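# Four arms sort stickered items into matching-color bins

## Task

Put every item into the container whose color matches the color of the sticker on that item.

## Robot and tools

Setup. Four identical i2rt Big YAM arms (arm1, arm2, arm3, arm4) work in one physics scene. Each has six revolute joints, a two-finger gripper and a wrist camera (armN_cam_wrist). Four fixed room cameras also exist: cam_room_a1, cam_room_a2, cam_room_b1, cam_room_b2. A hand reaches roughly 1.0 m from its joint-1 axis.

Frame. Everything uses a single scene frame with its origin on the floor and +z up, in metres. Arm feet (base_link), facing their own +x: arm1 x=-0.644 y=+1.377 z=+0.914 quat_wxyz=(+0.682, +0.007, +0.004, +0.731); arm2 x=-0.655 y=-0.555 z=+0.928 quat_wxyz=(+0.747, +0.002, +0.000, -0.665); arm3 x=+0.651 y=-1.332 z=+0.868 quat_wxyz=(+0.663, -0.004, -0.006, -0.748); arm4 x=+0.648 y=+0.477 z=+0.879 quat_wxyz=(+0.687, +0.001, +0.003, +0.727). The hand point lies between the finger pads, about 1 cm behind the tips. The fingers point along hand +z and open and close along hand y. The printed hand pose may be off by a centimetre or more, more so at long reach. hand_target is the pose the arm would have at its current joint targets.

move. Each arm gets its own optional object keyed arm1..arm4, plus an optional cameras list. An arm that is not named gets no new command, but it may still be driving toward an older target. An arm's object can contain:
- joints: absolute joint targets by name. Ranges: joint1_rad -2.879..2.879 (yaw about the foot, counter-clockwise from above is positive, 0 points along the foot's +x); joint2_rad 0..3.141 (shoulder, 0 means the upper arm points back, increasing raises it and then swings it forward); joint3_rad 0..3.019 (elbow, 0 is fully folded); joint4_rad -1.692..1.57 (hand pitch, + tips the fingers up); joint5_rad -1.57..1.57 (sideways hand swing, + goes to the arm's right); joint6_rad -2.094..2.094 (hand roll, + is clockwise seen from behind); gripper_m 0..0.093 (absolute fingertip gap in metres). Done tolerances are ±0.045, 0.14, 0.09, 0.055, 0.03, 0.035 rad and ±0.003 m.
- target: a single list of 7 numbers [x, y, z, qw, qx, qy, qz]. It is an absolute hand pose in the scene frame, and the hand follows a straight line to it from its current hand_target. If target is present, joints may contain only gripper_m. speed is optional, 0.002..0.5 m/s with a default of 0.25, and is only allowed together with target. Rotation is capped at twice the speed value in rad/s.
- min_time_s: 0.1..8 s, the shortest duration for that arm's joint motions. Use it only with joints.
Every motion in a call starts at once. Hand paths from several arms all finish together, paced by the slowest one, and each lasts 0.5 to 10 s. A call never runs longer than 15 s. The controller clips each step to 100 mm and 20° from the measured pose. Paths do not steer around obstacles or other arms. Hands lag, drift and can overshoot the speed when an arm is nearly straight. Any unknown key makes the call invalid. An out-of-range value gets the call refused, and after a refusal the remaining move, wait and finished_scene calls in that reply are skipped. Calling move with no action returns the full state, all images and the scene number.

Results. The move line reports each arm that was sent motion as done or with its worst status. joint_status and hand_status values: off_target means the joint stopped short and may still be pushing. time_out means it ran out of time, and the joints keep pushing toward nearby held targets listed in on_its_own; send the reported position to relieve that push. not_followed, joint command not followed, or pose unreachable means a self- or arm-collision check blocked the targets, though the gripper command still runs. Arms shown as "as last shown" were not commanded. Joint velocities are in rad/s (gripper in m/s), and "within noise" means the arm is at rest. Joint torques are total drive output and include gravity; joints 3 and 4 wrap at ±28 N m. The pictures line gives the image order, and images can be slightly older than the state.

Gripper. When gripping a hard object at full force, gripper_m reads up to 0.005 narrower than the object, or up to 0.002 wider on some units. When closed on nothing it reads 0.000-0.003. For a firm grip, command about 0.005 below the gap reading at first contact, or further below for soft, small or round objects. To release, command well above the current reading.

Other tools. wait(seconds 0..10, cameras) lets time pass with no new commands. zoom_image(camera, region [x0,y0,x1,y1] in pixels, at most 504 by 504) zooms into the latest image from a camera. read_manual gives licence texts only. finished_scene(scene 1..3) ends the scene and cannot be undone. After ending scene 1, call nothing further in that reply. Scene 1 is practice and can be skipped, but damage there still counts.

Avoid: knocking objects off the work area or onto the floor, which ends the scene. Also avoid hard presses between arms, including one gripper closing on another arm's fingers, and hard hits or slams. Do not drop parts from a height or release them while they are moving. Do not push long against something the arm cannot move, or hold an arm stretched out for a long time: motors heat up, a MOTOR HOT warning appears at 85 °C, and at 100 °C the arm goes limp for 30-60 s. Loose objects may get bumped now and then. The finished packing must hold without the robots.

Each tool is called after ">>>" as name(argument=value, ...) on one line, values as JSON.

## Session

>>> move(cameras=["all"])

Scene clock: 0.00 s.
Joint torques (N m): no reading
Motor temperatures (°C): arm1=[22 24 25 23 21 21 21] | arm2=[24 24 24 22 22 20 23] | arm3=[24 24 23 24 24 23 23] | arm4=[23 21 22 22 25 21 24]
Heat: arm1: hottest joint3_rad 25 °C; arm2: hottest joint1_rad 24 °C; arm3: hottest joint1_rad 24 °C; arm4: hottest joint5_rad 25 °C.
Joint velocities: within noise
arm1.joint_positions: joint1_rad=-0.126 joint2_rad=+0.650 joint3_rad=+1.429 joint4_rad=-1.488 joint5_rad=-0.026 joint6_rad=-0.127 gripper_m=+0.09396
arm1.joint_status: not commanded
arm1.hand: x=-0.6270 y=+1.5972 z=+1.4351 quat_wxyz=(-0.310, +0.665, -0.618, -0.282) (m; scene frame)
arm1.hand_target: x=-0.6269 y=+1.5953 z=+1.4482 quat_wxyz=(-0.321, +0.661, -0.613, -0.291) (m; scene frame)
arm1.hand_status: not commanded
arm2.joint_positions: joint1_rad=-0.045 joint2_rad=+0.645 joint3_rad=+1.565 joint4_rad=-1.137 joint5_rad=+0.166 joint6_rad=-0.774 gripper_m=+0.09396
arm2.joint_status: not commanded
arm2.hand: x=-0.6689 y=-0.7907 z=+1.5906 quat_wxyz=(-0.204, -0.325, -0.709, +0.592) (m; scene frame)
arm2.hand_target: x=-0.6692 y=-0.7857 z=+1.5994 quat_wxyz=(-0.208, -0.323, -0.702, +0.599) (m; scene frame)
arm2.hand_status: not commanded
arm3.joint_positions: joint1_rad=+0.075 joint2_rad=+0.603 joint3_rad=+1.391 joint4_rad=-1.324 joint5_rad=-0.185 joint6_rad=-0.597 gripper_m=+0.09396
arm3.joint_status: not commanded
arm3.hand: x=+0.6714 y=-1.5539 z=+1.4174 quat_wxyz=(-0.295, -0.381, -0.775, +0.409) (m; scene frame)
arm3.hand_target: x=+0.6715 y=-1.5515 z=+1.4286 quat_wxyz=(-0.300, -0.376, -0.770, +0.420) (m; scene frame)
arm3.hand_status: not commanded
arm4.joint_positions: joint1_rad=+0.109 joint2_rad=+0.632 joint3_rad=+1.440 joint4_rad=-1.502 joint5_rad=+0.178 joint6_rad=-0.775 gripper_m=+0.09396
arm4.joint_status: not commanded
arm4.hand: x=+0.6469 y=+0.6902 z=+1.4068 quat_wxyz=(-0.410, +0.846, -0.316, -0.125) (m; scene frame)
arm4.hand_target: x=+0.6473 y=+0.6879 z=+1.4162 quat_wxyz=(-0.419, +0.841, -0.316, -0.131) (m; scene frame)
arm4.hand_status: not commanded
pictures: arm1_cam_wrist, arm2_cam_wrist, arm3_cam_wrist, arm4_cam_wrist, cam_room_a1, cam_room_a2, cam_room_b1, cam_room_b2
Images, in order (width x height): arm1_cam_wrist 672x504, arm2_cam_wrist 672x504, arm3_cam_wrist 672x504, arm4_cam_wrist 672x504, cam_room_a1 672x504, cam_room_a2 672x504, cam_room_b1 672x504, cam_room_b2 672x504.

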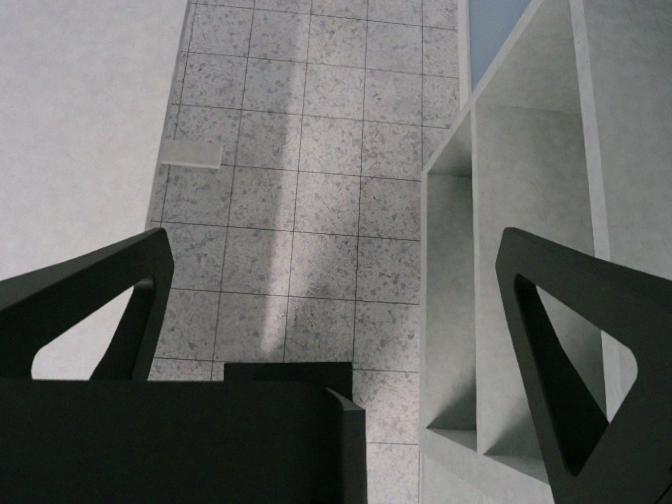

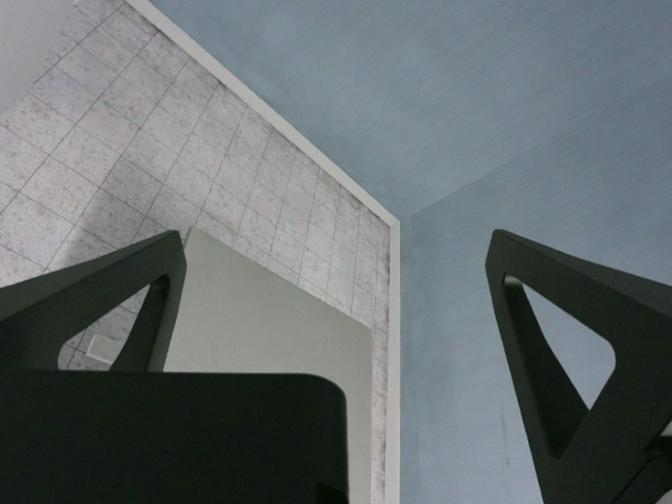

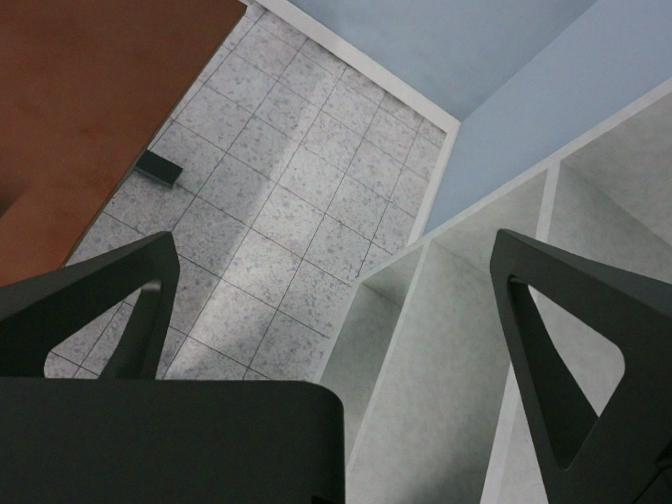

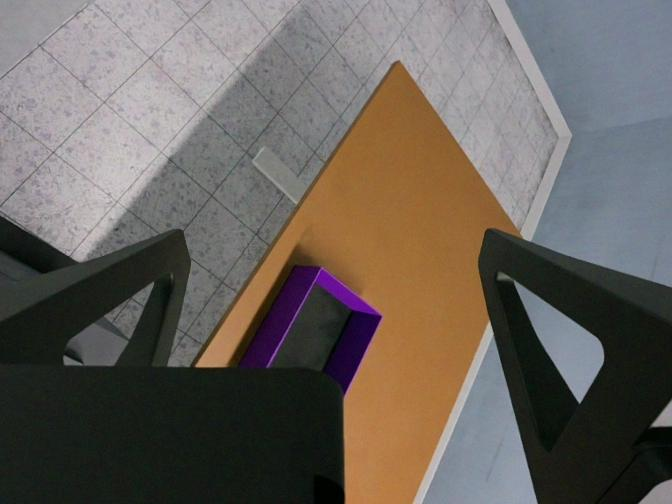

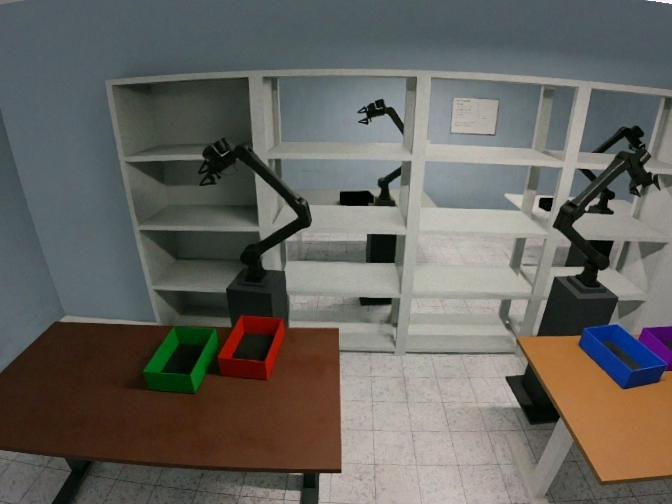

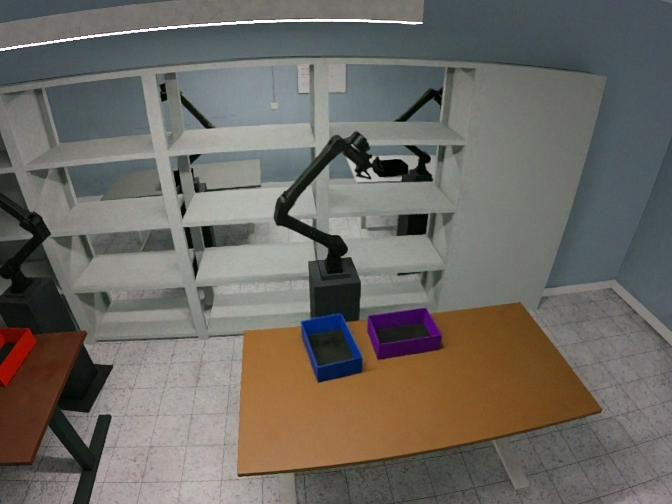

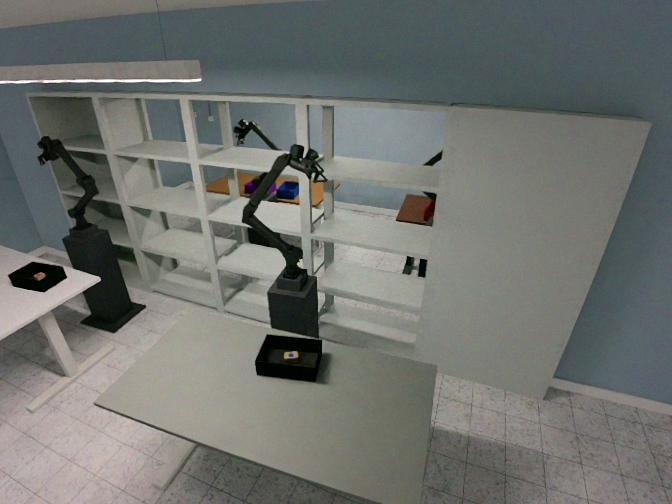

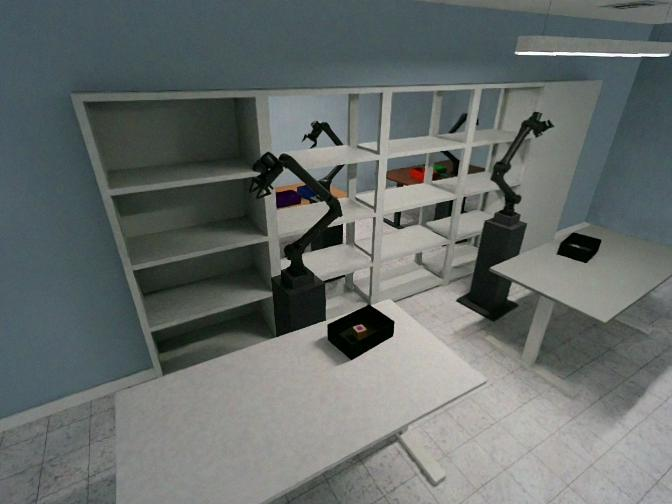

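>>> zoom_image(camera="cam_room_b1", region=[240, 320, 340, 395])

>>> zoom_image(camera="cam_room_b2", region=[310, 295, 410, 370])

>>> zoom_image(camera="cam_room_b1", region=[0, 60, 460, 405])

>>> zoom_image(camera="cam_room_a1", region=[60, 60, 564, 438])

>>> zoom_image(camera="cam_room_a2", region=[0, 60, 504, 438])

>>> zoom_image(camera="cam_room_b2", region=[60, 80, 564, 458])

Scaled by 5.040.

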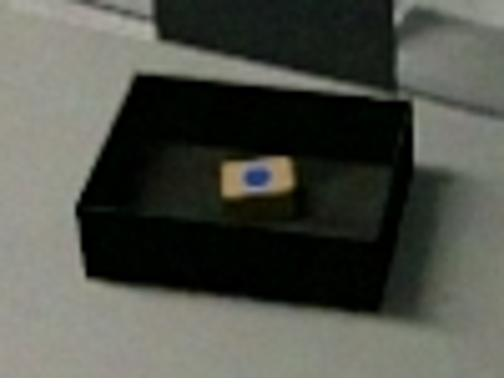

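Scaled by 5.040.

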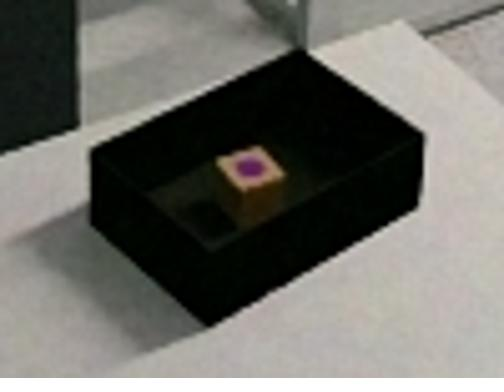

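Scaled by 1.096.

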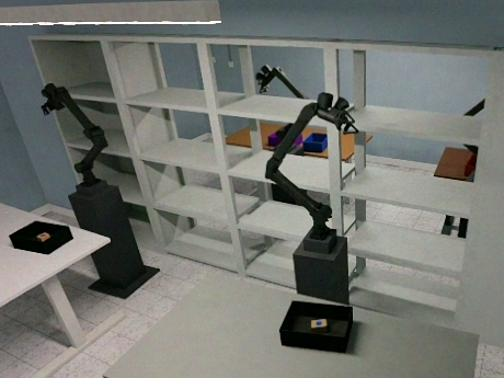

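Scaled by 1.000.

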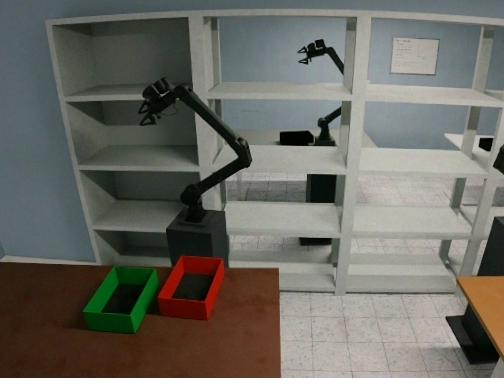

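Scaled by 1.000.

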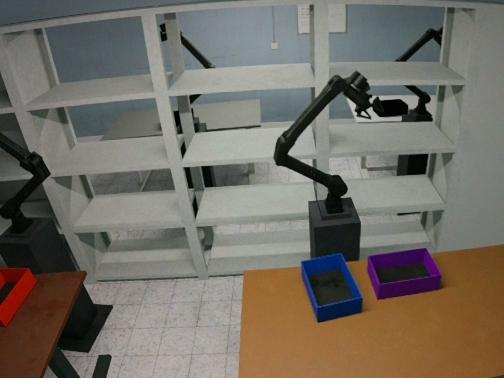

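Scaled by 1.000.

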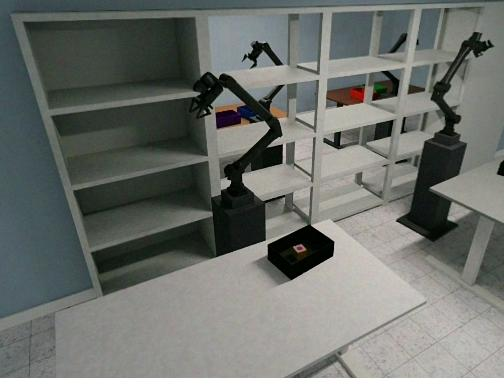

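>>> move(arm1={"joints": {"joint1_rad": 2.0, "joint2_rad": 1.2, "joint3_rad": 1.25, "joint4_rad": -1.6, "joint5_rad": 0, "joint6_rad": 0}, "min_time_s": 4}, arm2={"joints": {"joint1_rad": -1.7, "joint2_rad": 1.2, "joint3_rad": 1.25, "joint4_rad": -1.6, "joint5_rad": 0, "joint6_rad": 0}, "min_time_s": 4}, arm4={"joints": {"joint1_rad": -1.3, "joint2_rad": 1.2, "joint3_rad": 1.25, "joint4_rad": -1.6, "joint5_rad": 0, "joint6_rad": 0}, "min_time_s": 4}, cameras=["all"])

Scene clock: 89.50 s.
Joint torques (N m): arm1=[-2.26 -4.25 10.69 0.28 0.05 0.11] | arm2=[0.56 -8.29 10.04 0.34 -0.17 0.19] | arm3=[1.26 2.32 9.26 1.87 -0.08 -0.01] | arm4=[0.91 -7.77 8.29 -0.18 -0.06 0.15]
Motor temperatures (°C): arm1=[22 24 32 23 21 21 21] | arm2=[24 24 29 23 22 20 23] | arm3=[24 24 28 24 24 23 23] | arm4=[23 22 27 22 24 21 24]
Heat: arm1: hottest joint3_rad 32 °C; arm2: hottest joint3_rad 29 °C; arm3: hottest joint3_rad 28 °C; arm4: hottest joint3_rad 27 °C.
move: arm1 done; arm2 done; arm4 done
Joint velocities: within noise
arm1.joint_positions: joint1_rad=+2.000 joint2_rad=+1.194 joint3_rad=+1.247 joint4_rad=-1.589 joint5_rad=-0.002 joint6_rad=-0.008 gripper_m=+0.09397
arm1.joint_status: all done
arm1.hand: x=-0.9343 y=+1.2165 z=+1.1981 quat_wxyz=(+0.002, +0.968, +0.250, -0.024) (m; scene frame)
arm1.hand_target: x=-0.9335 y=+1.2172 z=+1.1974 quat_wxyz=(-0.001, +0.969, +0.246, -0.017) (m; scene frame)
arm1.hand_status: not commanded
arm2.joint_positions: joint1_rad=-1.700 joint2_rad=+1.185 joint3_rad=+1.263 joint4_rad=-1.588 joint5_rad=+0.003 joint6_rad=-0.015 gripper_m=+0.09396
arm2.joint_status: all done
arm2.hand: x=-0.9937 y=-0.5511 z=+1.2167 quat_wxyz=(+0.004, -1.000, -0.001, +0.030) (m; scene frame)
arm2.hand_target: x=-0.9901 y=-0.5516 z=+1.2068 quat_wxyz=(+0.002, -1.000, +0.006, +0.009) (m; scene frame)
arm2.hand_status: not commanded
arm3: as last shown
arm4.joint_positions: joint1_rad=-1.298 joint2_rad=+1.186 joint3_rad=+1.253 joint4_rad=-1.590 joint5_rad=+0.004 joint6_rad=-0.014 gripper_m=+0.09396
arm4.joint_status: all done
arm4.hand: x=+0.9672 y=+0.5857 z=+1.1622 quat_wxyz=(-0.021, +0.171, -0.985, -0.001) (m; scene frame)
arm4.hand_target: x=+0.9660 y=+0.5853 z=+1.1566 quat_wxyz=(-0.008, +0.163, -0.987, +0.000) (m; scene frame)
arm4.hand_status: not commanded
pictures: arm1_cam_wrist, arm2_cam_wrist, arm3_cam_wrist, arm4_cam_wrist, cam_room_a1, cam_room_a2, cam_room_b1, cam_room_b2
Images, in order (width x height): arm1_cam_wrist 672x504, arm2_cam_wrist 672x504, arm3_cam_wrist 672x504, arm4_cam_wrist 672x504, cam_room_a1 672x504, cam_room_a2 672x504, cam_room_b1 672x504, cam_room_b2 672x504.

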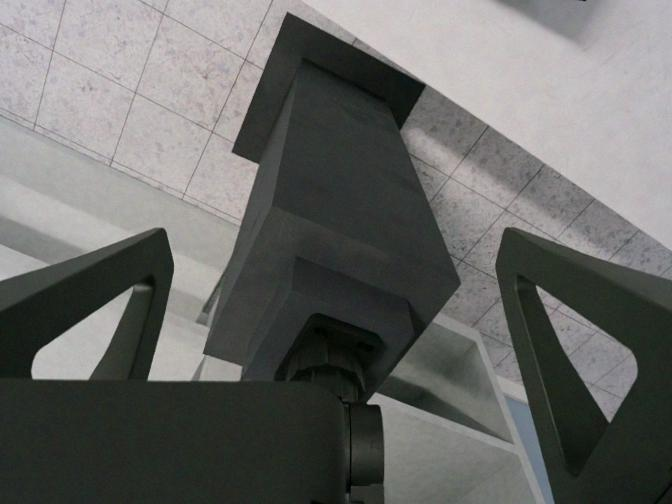

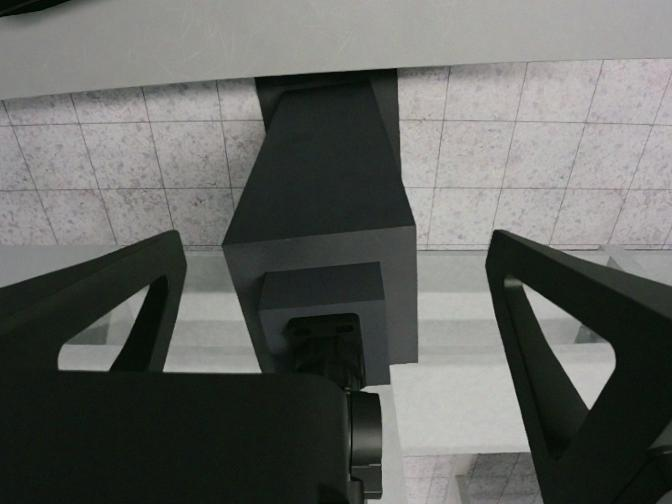

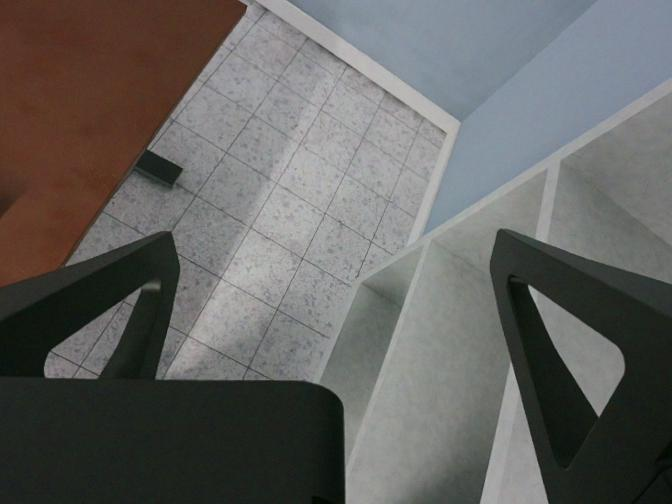

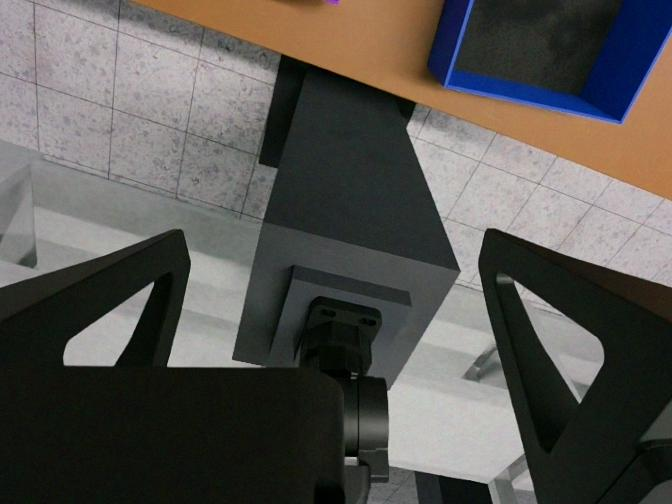

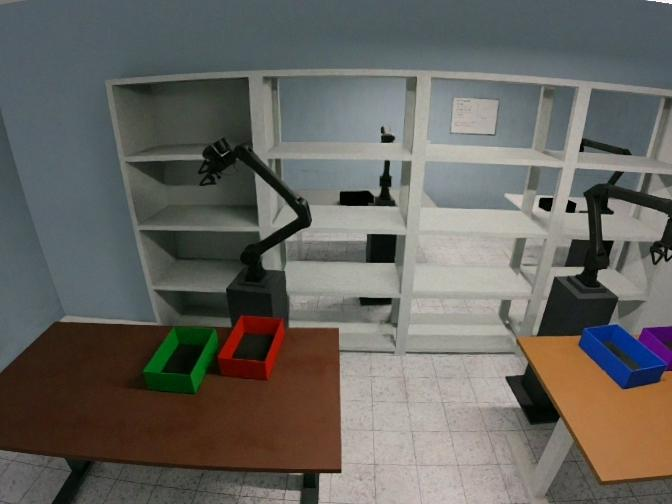

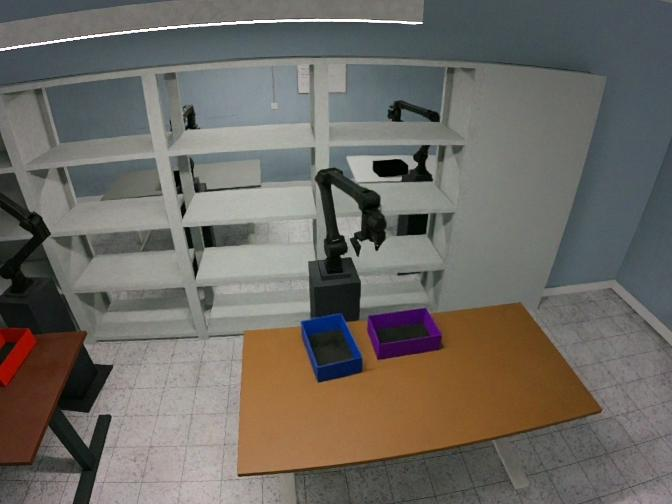

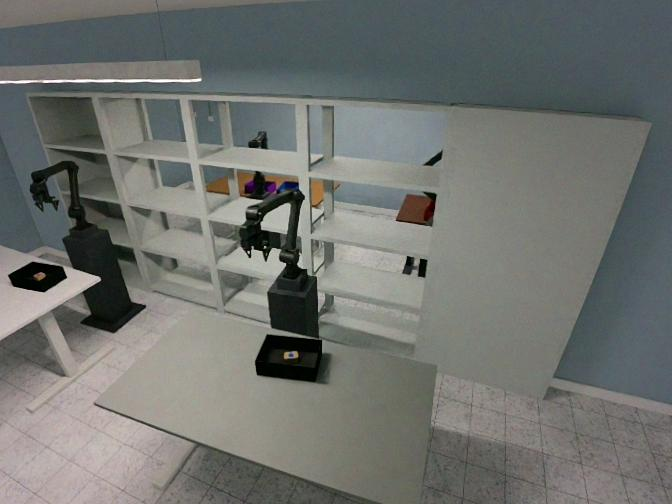

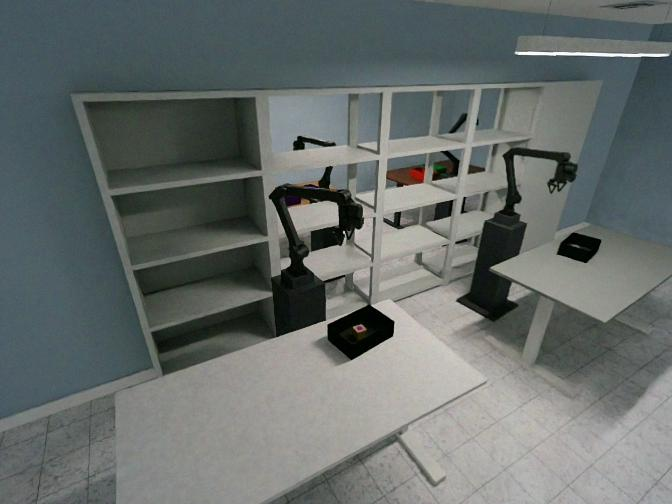

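>>> move(arm1={"joints": {"joint1_rad": 2.0, "joint2_rad": 1.3, "joint3_rad": 1.3, "joint4_rad": -0.8}, "min_time_s": 2}, arm2={"joints": {"joint1_rad": -1.7, "joint2_rad": 1.3, "joint3_rad": 1.3, "joint4_rad": -0.8}, "min_time_s": 2}, arm4={"joints": {"joint1_rad": -1.3, "joint2_rad": 1.3, "joint3_rad": 1.3, "joint4_rad": -0.8}, "min_time_s": 2}, cameras=["arm1_cam_wrist","arm2_cam_wrist","arm4_cam_wrist"])

Scene clock: 132.63 s.
Joint torques (N m): arm1=[-1.9 -7.18 16.51 2.22 0.12 0.12] | arm2=[0.79 -10.4 15.42 2.89 -0.17 0.21] | arm3=[1.26 2.26 9.24 1.88 -0.08 -0.01] | arm4=[0.5 -9.88 12.77 1.61 -0.06 0.2]
Motor temperatures (°C): arm1=[22 24 30 23 21 21 21] | arm2=[24 25 31 22 22 20 23] | arm3=[24 24 29 24 24 23 23] | arm4=[23 22 30 22 24 21 24]
Heat: arm1: hottest joint3_rad 30 °C; arm2: hottest joint3_rad 31 °C; arm3: hottest joint3_rad 29 °C; arm4: hottest joint3_rad 30 °C.
move: arm1 done; arm2 done; arm4 done
Joint velocities: within noise
arm1.joint_positions: joint1_rad=+2.000 joint2_rad=+1.287 joint3_rad=+1.247 joint4_rad=-0.821 joint5_rad=-0.002 joint6_rad=-0.008 gripper_m=+0.09397
arm1.joint_status: all done
arm1.hand: x=-1.0996 y=+1.1264 z=+1.2297 quat_wxyz=(+0.082, +0.905, +0.236, -0.343) (m; scene frame)
arm1.hand_target: x=-1.1137 y=+1.1185 z=+1.2564 quat_wxyz=(+0.090, +0.895, +0.230, -0.371) (m; scene frame)
arm1.hand_status: not commanded
arm2.joint_positions: joint1_rad=-1.700 joint2_rad=+1.276 joint3_rad=+1.263 joint4_rad=-0.818 joint5_rad=+0.003 joint6_rad=-0.014 gripper_m=+0.09396
arm2.joint_status: all done
arm2.hand: x=-1.1814 y=-0.5489 z=+1.2516 quat_wxyz=(+0.008, -0.933, -0.001, +0.361) (m; scene frame)
arm2.hand_target: x=-1.1964 y=-0.5493 z=+1.2627 quat_wxyz=(+0.004, -0.927, +0.005, +0.375) (m; scene frame)
arm2.hand_status: not commanded
arm3: as last shown
arm4.joint_positions: joint1_rad=-1.298 joint2_rad=+1.278 joint3_rad=+1.253 joint4_rad=-0.817 joint5_rad=+0.004 joint6_rad=-0.014 gripper_m=+0.09396
arm4.joint_status: all done
arm4.hand: x=+1.1463 y=+0.6469 z=+1.1942 quat_wxyz=(-0.350, +0.159, -0.922, -0.053) (m; scene frame)
arm4.hand_target: x=+1.1618 y=+0.6519 z=+1.2116 quat_wxyz=(-0.368, +0.151, -0.915, -0.060) (m; scene frame)
arm4.hand_status: not commanded
pictures: arm1_cam_wrist, arm2_cam_wrist, arm4_cam_wrist
Images, in order (width x height): arm1_cam_wrist 672x504, arm2_cam_wrist 672x504, arm4_cam_wrist 672x504.

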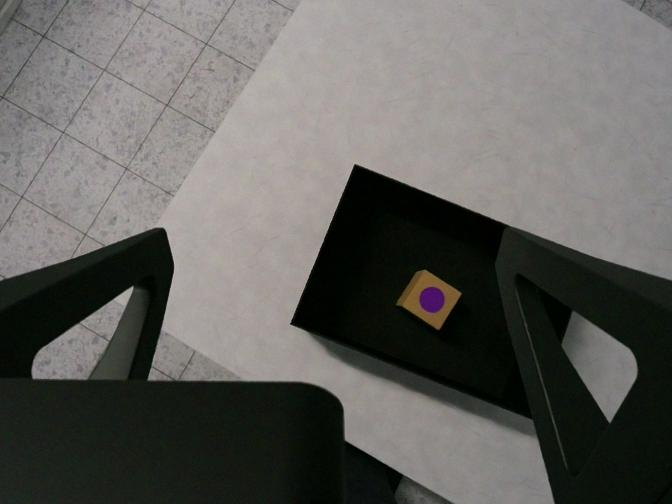

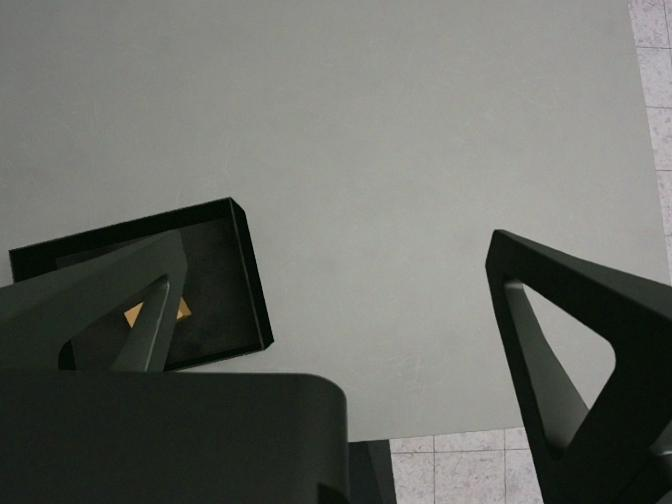

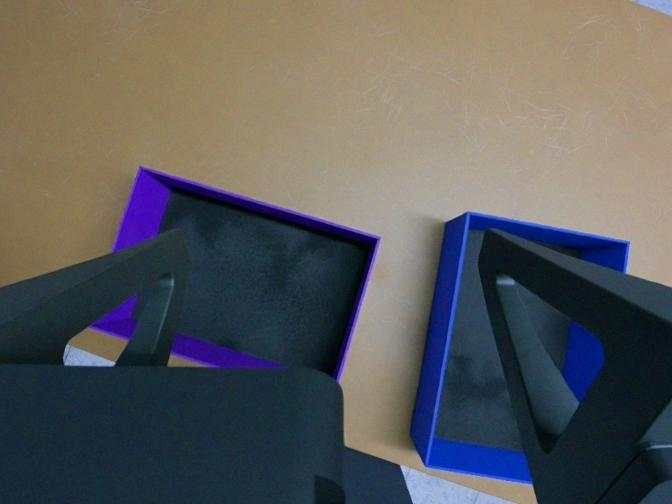

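>>> move(arm1={"joints": {"joint1_rad": 1.78}, "min_time_s": 2}, arm2={"joints": {"joint1_rad": -1.3}, "min_time_s": 2}, arm4={"joints": {"joint1_rad": -1.55}, "min_time_s": 2}, cameras=["arm1_cam_wrist","arm2_cam_wrist","arm4_cam_wrist"])

Scene clock: 166.87 s.
Joint torques (N m): arm1=[-2.73 -7.59 16.55 2.28 0.06 0.13] | arm2=[0.97 -10.4 15.45 2.88 -0.11 0.2] | arm3=[1.14 2.37 9.24 1.83 -0.09 -0.02] | arm4=[0.44 -9.99 12.74 1.72 0 0.18]
Motor temperatures (°C): arm1=[22 25 33 24 21 21 21] | arm2=[24 25 36 23 22 20 23] | arm3=[24 24 29 24 24 23 23] | arm4=[23 22 37 22 24 21 24]
Heat: arm1: hottest joint3_rad 33 °C; arm2: hottest joint3_rad 36 °C; arm3: hottest joint3_rad 29 °C; arm4: hottest joint3_rad 37 °C.
move: arm1 done; arm2 done; arm4 done
Joint velocities: within noise
arm1.joint_positions: joint1_rad=+1.788 joint2_rad=+1.287 joint3_rad=+1.247 joint4_rad=-0.821 joint5_rad=-0.001 joint6_rad=-0.007 gripper_m=+0.09397
arm1.joint_status: all done
arm1.hand: x=-1.1420 y=+1.2291 z=+1.2307 quat_wxyz=(+0.046, +0.925, +0.138, -0.351) (m; scene frame)
arm1.hand_target: x=-1.1585 y=+1.2285 z=+1.2574 quat_wxyz=(+0.050, +0.915, +0.129, -0.379) (m; scene frame)
arm1.hand_status: not commanded
arm2.joint_positions: joint1_rad=-1.302 joint2_rad=+1.276 joint3_rad=+1.263 joint4_rad=-0.818 joint5_rad=+0.002 joint6_rad=-0.014 gripper_m=+0.09396
arm2.joint_status: all done
arm2.hand: x=-1.1432 y=-0.7533 z=+1.2510 quat_wxyz=(-0.065, -0.914, -0.185, +0.354) (m; scene frame)
arm2.hand_target: x=-1.1565 y=-0.7604 z=+1.2621 quat_wxyz=(-0.071, -0.910, -0.179, +0.368) (m; scene frame)
arm2.hand_status: not commanded
arm3: as last shown
arm4.joint_positions: joint1_rad=-1.545 joint2_rad=+1.278 joint3_rad=+1.253 joint4_rad=-0.817 joint5_rad=+0.003 joint6_rad=-0.014 gripper_m=+0.09396
arm4.joint_status: all done
arm4.hand: x=+1.1724 y=+0.5205 z=+1.1945 quat_wxyz=(-0.354, +0.045, -0.934, -0.009) (m; scene frame)
arm4.hand_target: x=+1.1887 y=+0.5197 z=+1.2119 quat_wxyz=(-0.373, +0.036, -0.927, -0.013) (m; scene frame)
arm4.hand_status: not commanded
pictures: arm1_cam_wrist, arm2_cam_wrist, arm4_cam_wrist
Images, in order (width x height): arm1_cam_wrist 672x504, arm2_cam_wrist 672x504, arm4_cam_wrist 672x504.

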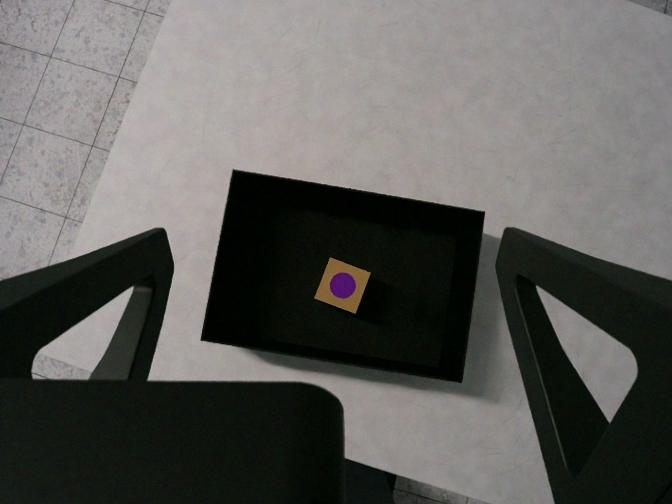

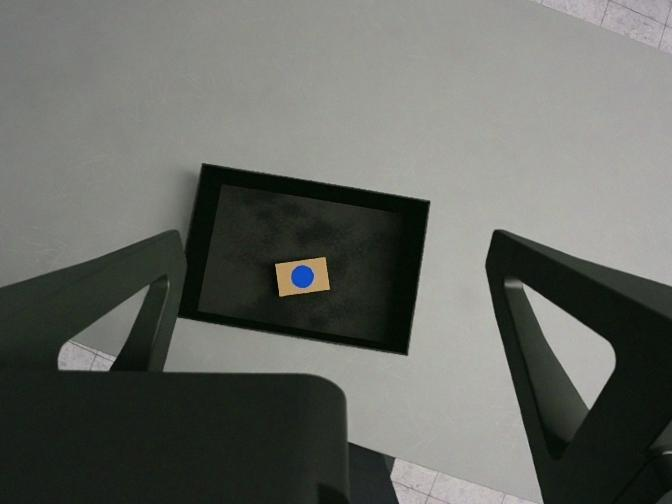

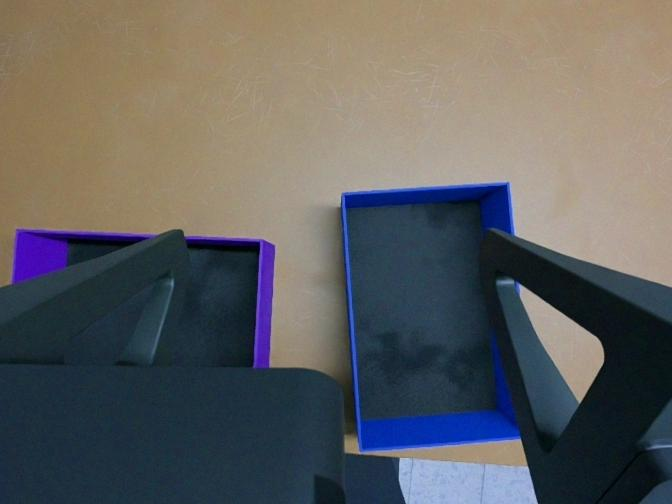

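>>> move(arm1={"target": [-1.112, 1.246, 0.98, 0.00542, -0.9657, 0.02023, 0.25874], "speed": 0.2}, arm2={"target": [-1.118, -0.788, 0.98, -0.06677, -0.93325, -0.2492, 0.25005], "speed": 0.2}, arm4={"joints": {"joint1_rad": 0.878, "joint2_rad": 0.538, "joint3_rad": 0.337, "joint4_rad": 0.375, "joint6_rad": 0.0}, "min_time_s": 5}, cameras=["arm1_cam_wrist","arm2_cam_wrist","arm4_cam_wrist","cam_room_a2"])

Scene clock: 269.33 s.
Joint torques (N m): arm1=[-0.79 -8.76 9.59 1.73 0.2 0.11] | arm2=[1.38 -13.45 9.11 2.5 -0.19 -0.08] | arm3=[1.38 2.2 9.2 1.83 -0.08 -0.02] | arm4=[1.2 -1.26 9.37 2.03 0.04 0.18]
Motor temperatures (°C): arm1=[22 25 37 24 21 21 21] | arm2=[24 25 39 23 22 20 23] | arm3=[24 24 30 24 24 23 23] | arm4=[23 22 43 22 24 21 24]
Heat: arm1: hottest joint3_rad 37 °C; arm2: hottest joint3_rad 39 °C; arm3: hottest joint3_rad 30 °C; arm4: hottest joint3_rad 43 °C.
move: arm1 done; arm2 off_target; arm4 done
Joint velocities: within noise
arm1.joint_positions: joint1_rad=+1.828 joint2_rad=+1.524 joint3_rad=+0.855 joint4_rad=-0.449 joint5_rad=+0.177 joint6_rad=+0.328 gripper_m=+0.09397
arm1.joint_status: not commanded
arm1.hand: x=-1.1062 y=+1.2532 z=+0.9751 quat_wxyz=(-0.011, +0.969, -0.021, -0.247) (m; scene frame)
arm1.hand_target: x=-1.1118 y=+1.2460 z=+0.9802 quat_wxyz=(-0.005, +0.966, -0.020, -0.259) (m; scene frame)
arm1.hand_status: done (0.010 m and 1.6 deg from the pose sent, 0.253 m and 22.3 deg at the start)
arm2.joint_positions: joint1_rad=-1.242 joint2_rad=+1.571 joint3_rad=+0.916 joint4_rad=-0.384 joint5_rad=-0.032 joint6_rad=-0.043 gripper_m=+0.09396
arm2.joint_status: not commanded
arm2.hand: x=-1.1209 y=-0.7838 z=+0.9893 quat_wxyz=(-0.067, -0.935, -0.238, +0.253) (m; scene frame)
arm2.hand_target: x=-1.1177 y=-0.7879 z=+0.9801 quat_wxyz=(-0.067, -0.933, -0.249, +0.250) (m; scene frame)
arm2.hand_status: off_target (0.011 m and 1.4 deg from the pose sent, 0.275 m and 14.2 deg at the start)
arm3: as last shown
arm4.joint_positions: joint1_rad=+0.875 joint2_rad=+0.547 joint3_rad=+0.341 joint4_rad=+0.356 joint5_rad=+0.001 joint6_rad=-0.013 gripper_m=+0.09397
arm4.joint_status: all done
arm4.hand: x=+0.3666 y=+0.6896 z=+1.2241 quat_wxyz=(-0.242, +0.619, -0.203, -0.719) (m; scene frame)
arm4.hand_target: x=+0.3682 y=+0.6869 z=+1.2294 quat_wxyz=(-0.238, +0.609, -0.203, -0.729) (m; scene frame)
arm4.hand_status: not commanded
pictures: arm1_cam_wrist, arm2_cam_wrist, arm4_cam_wrist, cam_room_a2
Images, in order (width x height): arm1_cam_wrist 672x504, arm2_cam_wrist 672x504, arm4_cam_wrist 672x504, cam_room_a2 672x504.

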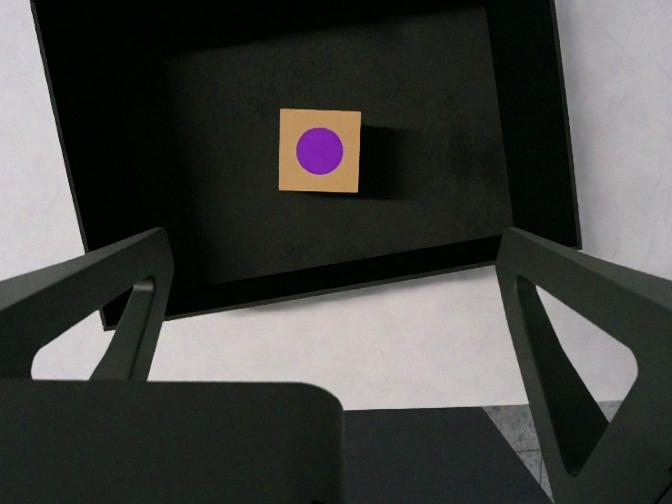

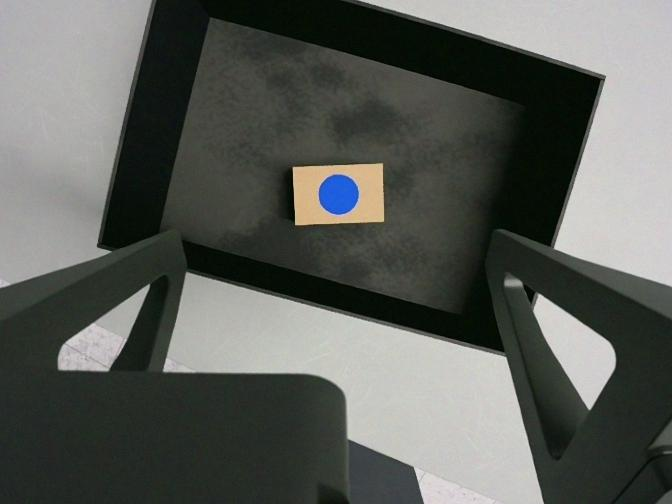

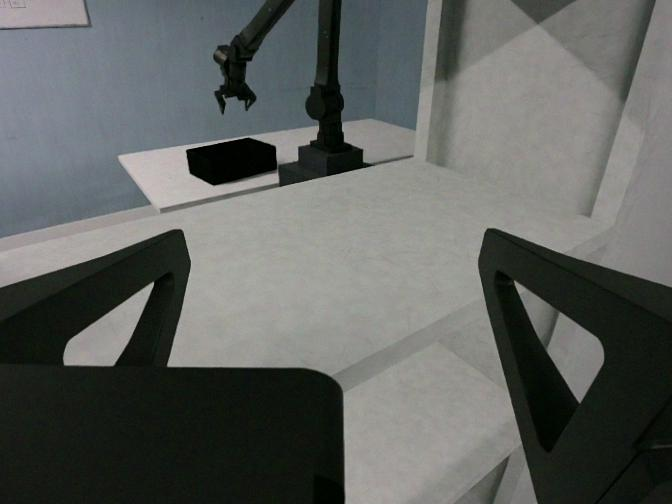

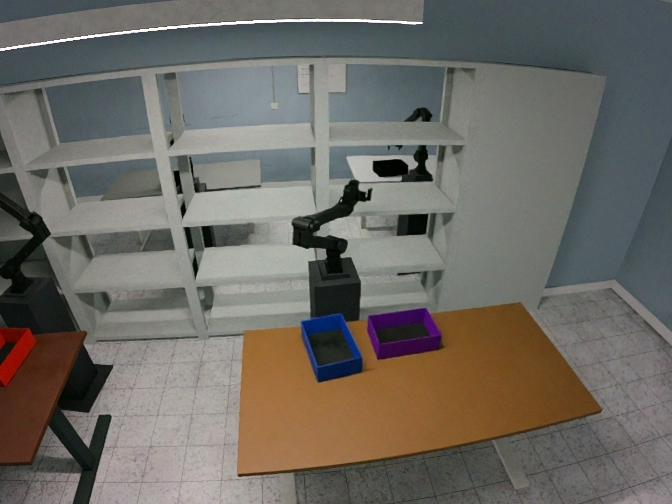

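>>> zoom_image(camera="arm4_cam_wrist", region=[0, 100, 504, 400])

>>> zoom_image(camera="arm4_cam_wrist", region=[300, 0, 672, 300])

Scaled by 1.000.

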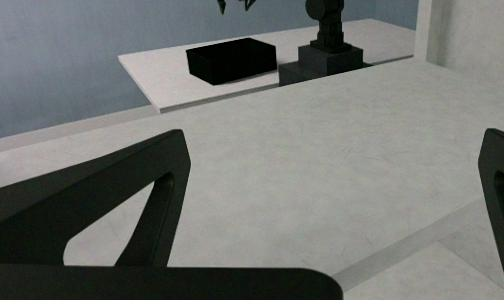

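Scaled by 1.355.

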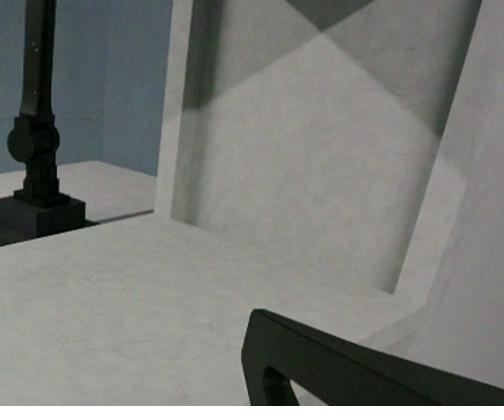

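>>> move(arm1={"target": [-1.154, 1.239, 0.865, 0.00542, -0.9657, 0.02023, 0.25874], "speed": 0.15}, arm2={"target": [-1.138, -0.7965, 0.845, -0.06677, -0.93325, -0.2492, 0.25005], "speed": 0.15}, arm4={"target": [0.3682, 0.6869, 1.13, -0.238, 0.609, -0.203, -0.729], "speed": 0.15}, cameras=["arm1_cam_wrist","arm2_cam_wrist","arm4_cam_wrist"])

Scene clock: 321.97 s.
Joint torques (N m): arm1=[-1.9 -11.63 10.14 1.87 0.11 0] | arm2=[1.26 -15.68 7.53 2.48 -0.2 -0.08] | arm3=[1.2 2.32 9.22 1.88 -0.08 -0.01] | arm4=[0.44 -0.85 7.62 2.07 -0.03 0.17]
Motor temperatures (°C): arm1=[22 25 34 23 22 21 21] | arm2=[24 25 33 23 22 20 23] | arm3=[24 24 30 24 24 23 23] | arm4=[23 22 35 22 24 21 24]
Heat: arm1: hottest joint3_rad 34 °C; arm2: hottest joint3_rad 33 °C; arm3: hottest joint3_rad 30 °C; arm4: hottest joint3_rad 35 °C.
move: arm1 off_target; arm2 done; arm4 done
Joint velocities: within noise
arm1.joint_positions: joint1_rad=+1.828 joint2_rad=+1.855 joint3_rad=+0.856 joint4_rad=-0.149 joint5_rad=+0.174 joint6_rad=+0.328 gripper_m=+0.09397
arm1.joint_status: not commanded
arm1.hand: x=-1.1285 y=+1.2462 z=+0.8510 quat_wxyz=(-0.015, +0.972, -0.019, -0.233) (m; scene frame)
arm1.hand_target: x=-1.1528 y=+1.2394 z=+0.8659 quat_wxyz=(-0.005, +0.966, -0.020, -0.259) (m; scene frame)
arm1.hand_status: off_target (0.030 m and 3.3 deg from the pose sent, 0.121 m and 1.6 deg at the start)
arm2.joint_positions: joint1_rad=-1.242 joint2_rad=+1.912 joint3_rad=+0.894 joint4_rad=-0.031 joint5_rad=-0.033 joint6_rad=-0.045 gripper_m=+0.09396
arm2.joint_status: not commanded
arm2.hand: x=-1.1366 y=-0.7911 z=+0.8507 quat_wxyz=(-0.066, -0.937, -0.239, +0.248) (m; scene frame)
arm2.hand_target: x=-1.1379 y=-0.7965 z=+0.8452 quat_wxyz=(-0.067, -0.933, -0.249, +0.250) (m; scene frame)
arm2.hand_status: done (0.008 m and 1.3 deg from the pose sent, 0.146 m and 1.4 deg at the start)
arm3: as last shown
arm4.joint_positions: joint1_rad=+0.875 joint2_rad=+0.817 joint3_rad=+0.122 joint4_rad=+0.860 joint5_rad=+0.000 joint6_rad=-0.013 gripper_m=+0.09397
arm4.joint_status: not commanded
arm4.hand: x=+0.3681 y=+0.6875 z=+1.1288 quat_wxyz=(-0.243, +0.614, -0.201, -0.724) (m; scene frame)
arm4.hand_target: x=+0.3682 y=+0.6869 z=+1.1301 quat_wxyz=(-0.238, +0.609, -0.203, -0.729) (m; scene frame)
arm4.hand_status: done (0.001 m and 1.0 deg from the pose sent, 0.094 m and 1.7 deg at the start)
pictures: arm1_cam_wrist, arm2_cam_wrist, arm4_cam_wrist
Images, in order (width x height): arm1_cam_wrist 672x504, arm2_cam_wrist 672x504, arm4_cam_wrist 672x504.

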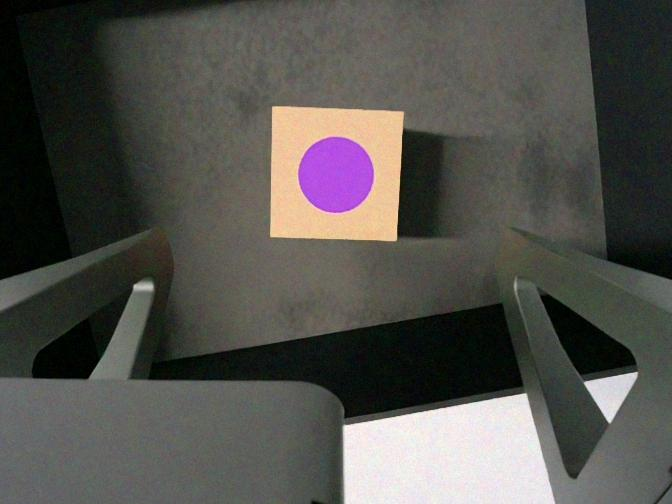

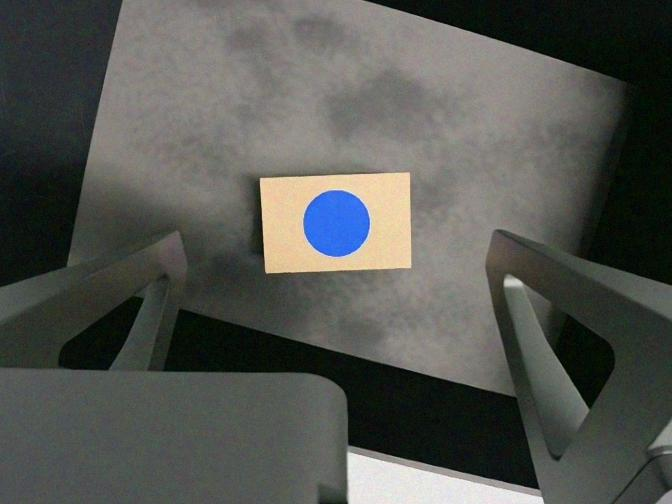

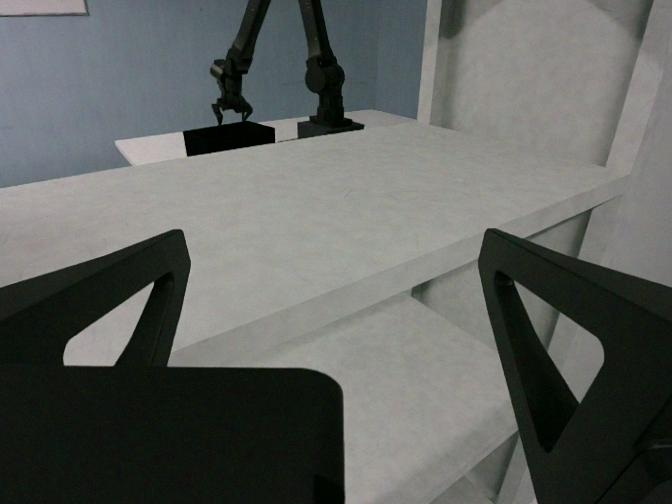

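>>> move(arm1={"target": [-1.178, 1.241, 0.785, 0.00542, -0.9657, 0.02023, 0.25874], "speed": 0.1}, arm2={"target": [-1.146, -0.801, 0.755, -0.06677, -0.93325, -0.2492, 0.25005], "speed": 0.1}, cameras=["arm1_cam_wrist","arm2_cam_wrist"])

Scene clock: 339.50 s.
Joint torques (N m): arm1=[-2.49 -12.92 8.2 1.89 0.06 -0.06] | arm2=[1.61 -15.68 6.97 2.26 0.11 -0.08] | arm3=[1.26 2.32 9.18 1.85 -0.08 -0.01] | arm4=[1.2 -0.79 7.75 1.99 0 0.17]
Motor temperatures (°C): arm1=[22 25 34 23 21 21 21] | arm2=[24 25 32 23 22 20 23] | arm3=[24 24 30 24 24 23 23] | arm4=[23 22 34 22 24 21 24]
Heat: arm1: hottest joint3_rad 34 °C; arm2: hottest joint3_rad 32 °C; arm3: hottest joint3_rad 30 °C; arm4: hottest joint3_rad 34 °C.
move: arm1 off_target; arm2 off_target
Joint velocities: within noise
arm1.joint_positions: joint1_rad=+1.817 joint2_rad=+2.081 joint3_rad=+0.932 joint4_rad=+0.017 joint5_rad=+0.166 joint6_rad=+0.313 gripper_m=+0.09397
arm1.joint_status: not commanded
arm1.hand: x=-1.1559 y=+1.2425 z=+0.7785 quat_wxyz=(-0.011, +0.971, -0.017, -0.239) (m; scene frame)
arm1.hand_target: x=-1.1773 y=+1.2413 z=+0.7858 quat_wxyz=(-0.006, +0.966, -0.020, -0.259) (m; scene frame)
arm1.hand_status: off_target (0.023 m and 2.5 deg from the pose sent, 0.083 m and 3.3 deg at the start)
arm2.joint_positions: joint1_rad=-1.242 joint2_rad=+2.144 joint3_rad=+0.936 joint4_rad=+0.165 joint5_rad=-0.039 joint6_rad=-0.042 gripper_m=+0.09396
arm2.joint_status: not commanded
arm2.hand: x=-1.1434 y=-0.7951 z=+0.7669 quat_wxyz=(-0.069, -0.936, -0.238, +0.250) (m; scene frame)
arm2.hand_target: x=-1.1454 y=-0.8008 z=+0.7552 quat_wxyz=(-0.067, -0.933, -0.249, +0.250) (m; scene frame)
arm2.hand_status: off_target (0.014 m and 1.3 deg from the pose sent, 0.097 m and 1.3 deg at the start)
arm3, arm4: as last shown
pictures: arm1_cam_wrist, arm2_cam_wrist
Images, in order (width x height): arm1_cam_wrist 672x504, arm2_cam_wrist 672x504.

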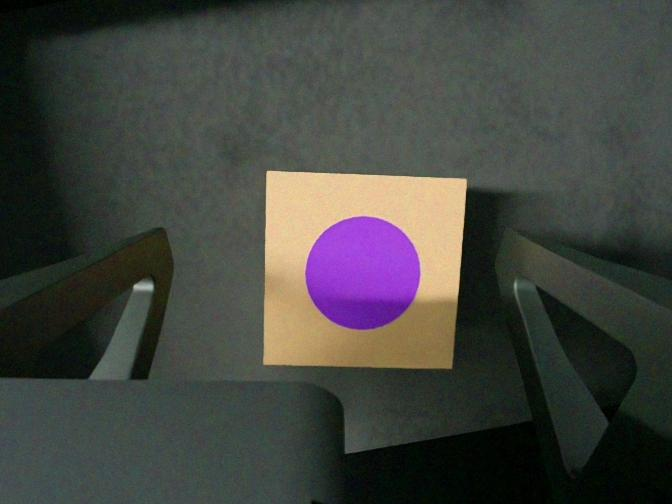

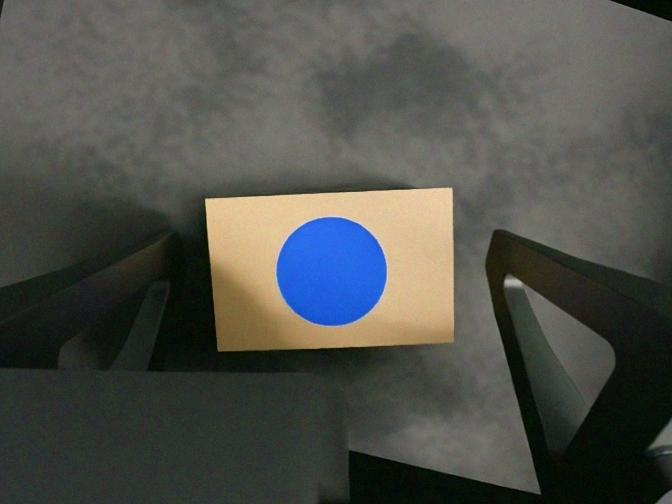

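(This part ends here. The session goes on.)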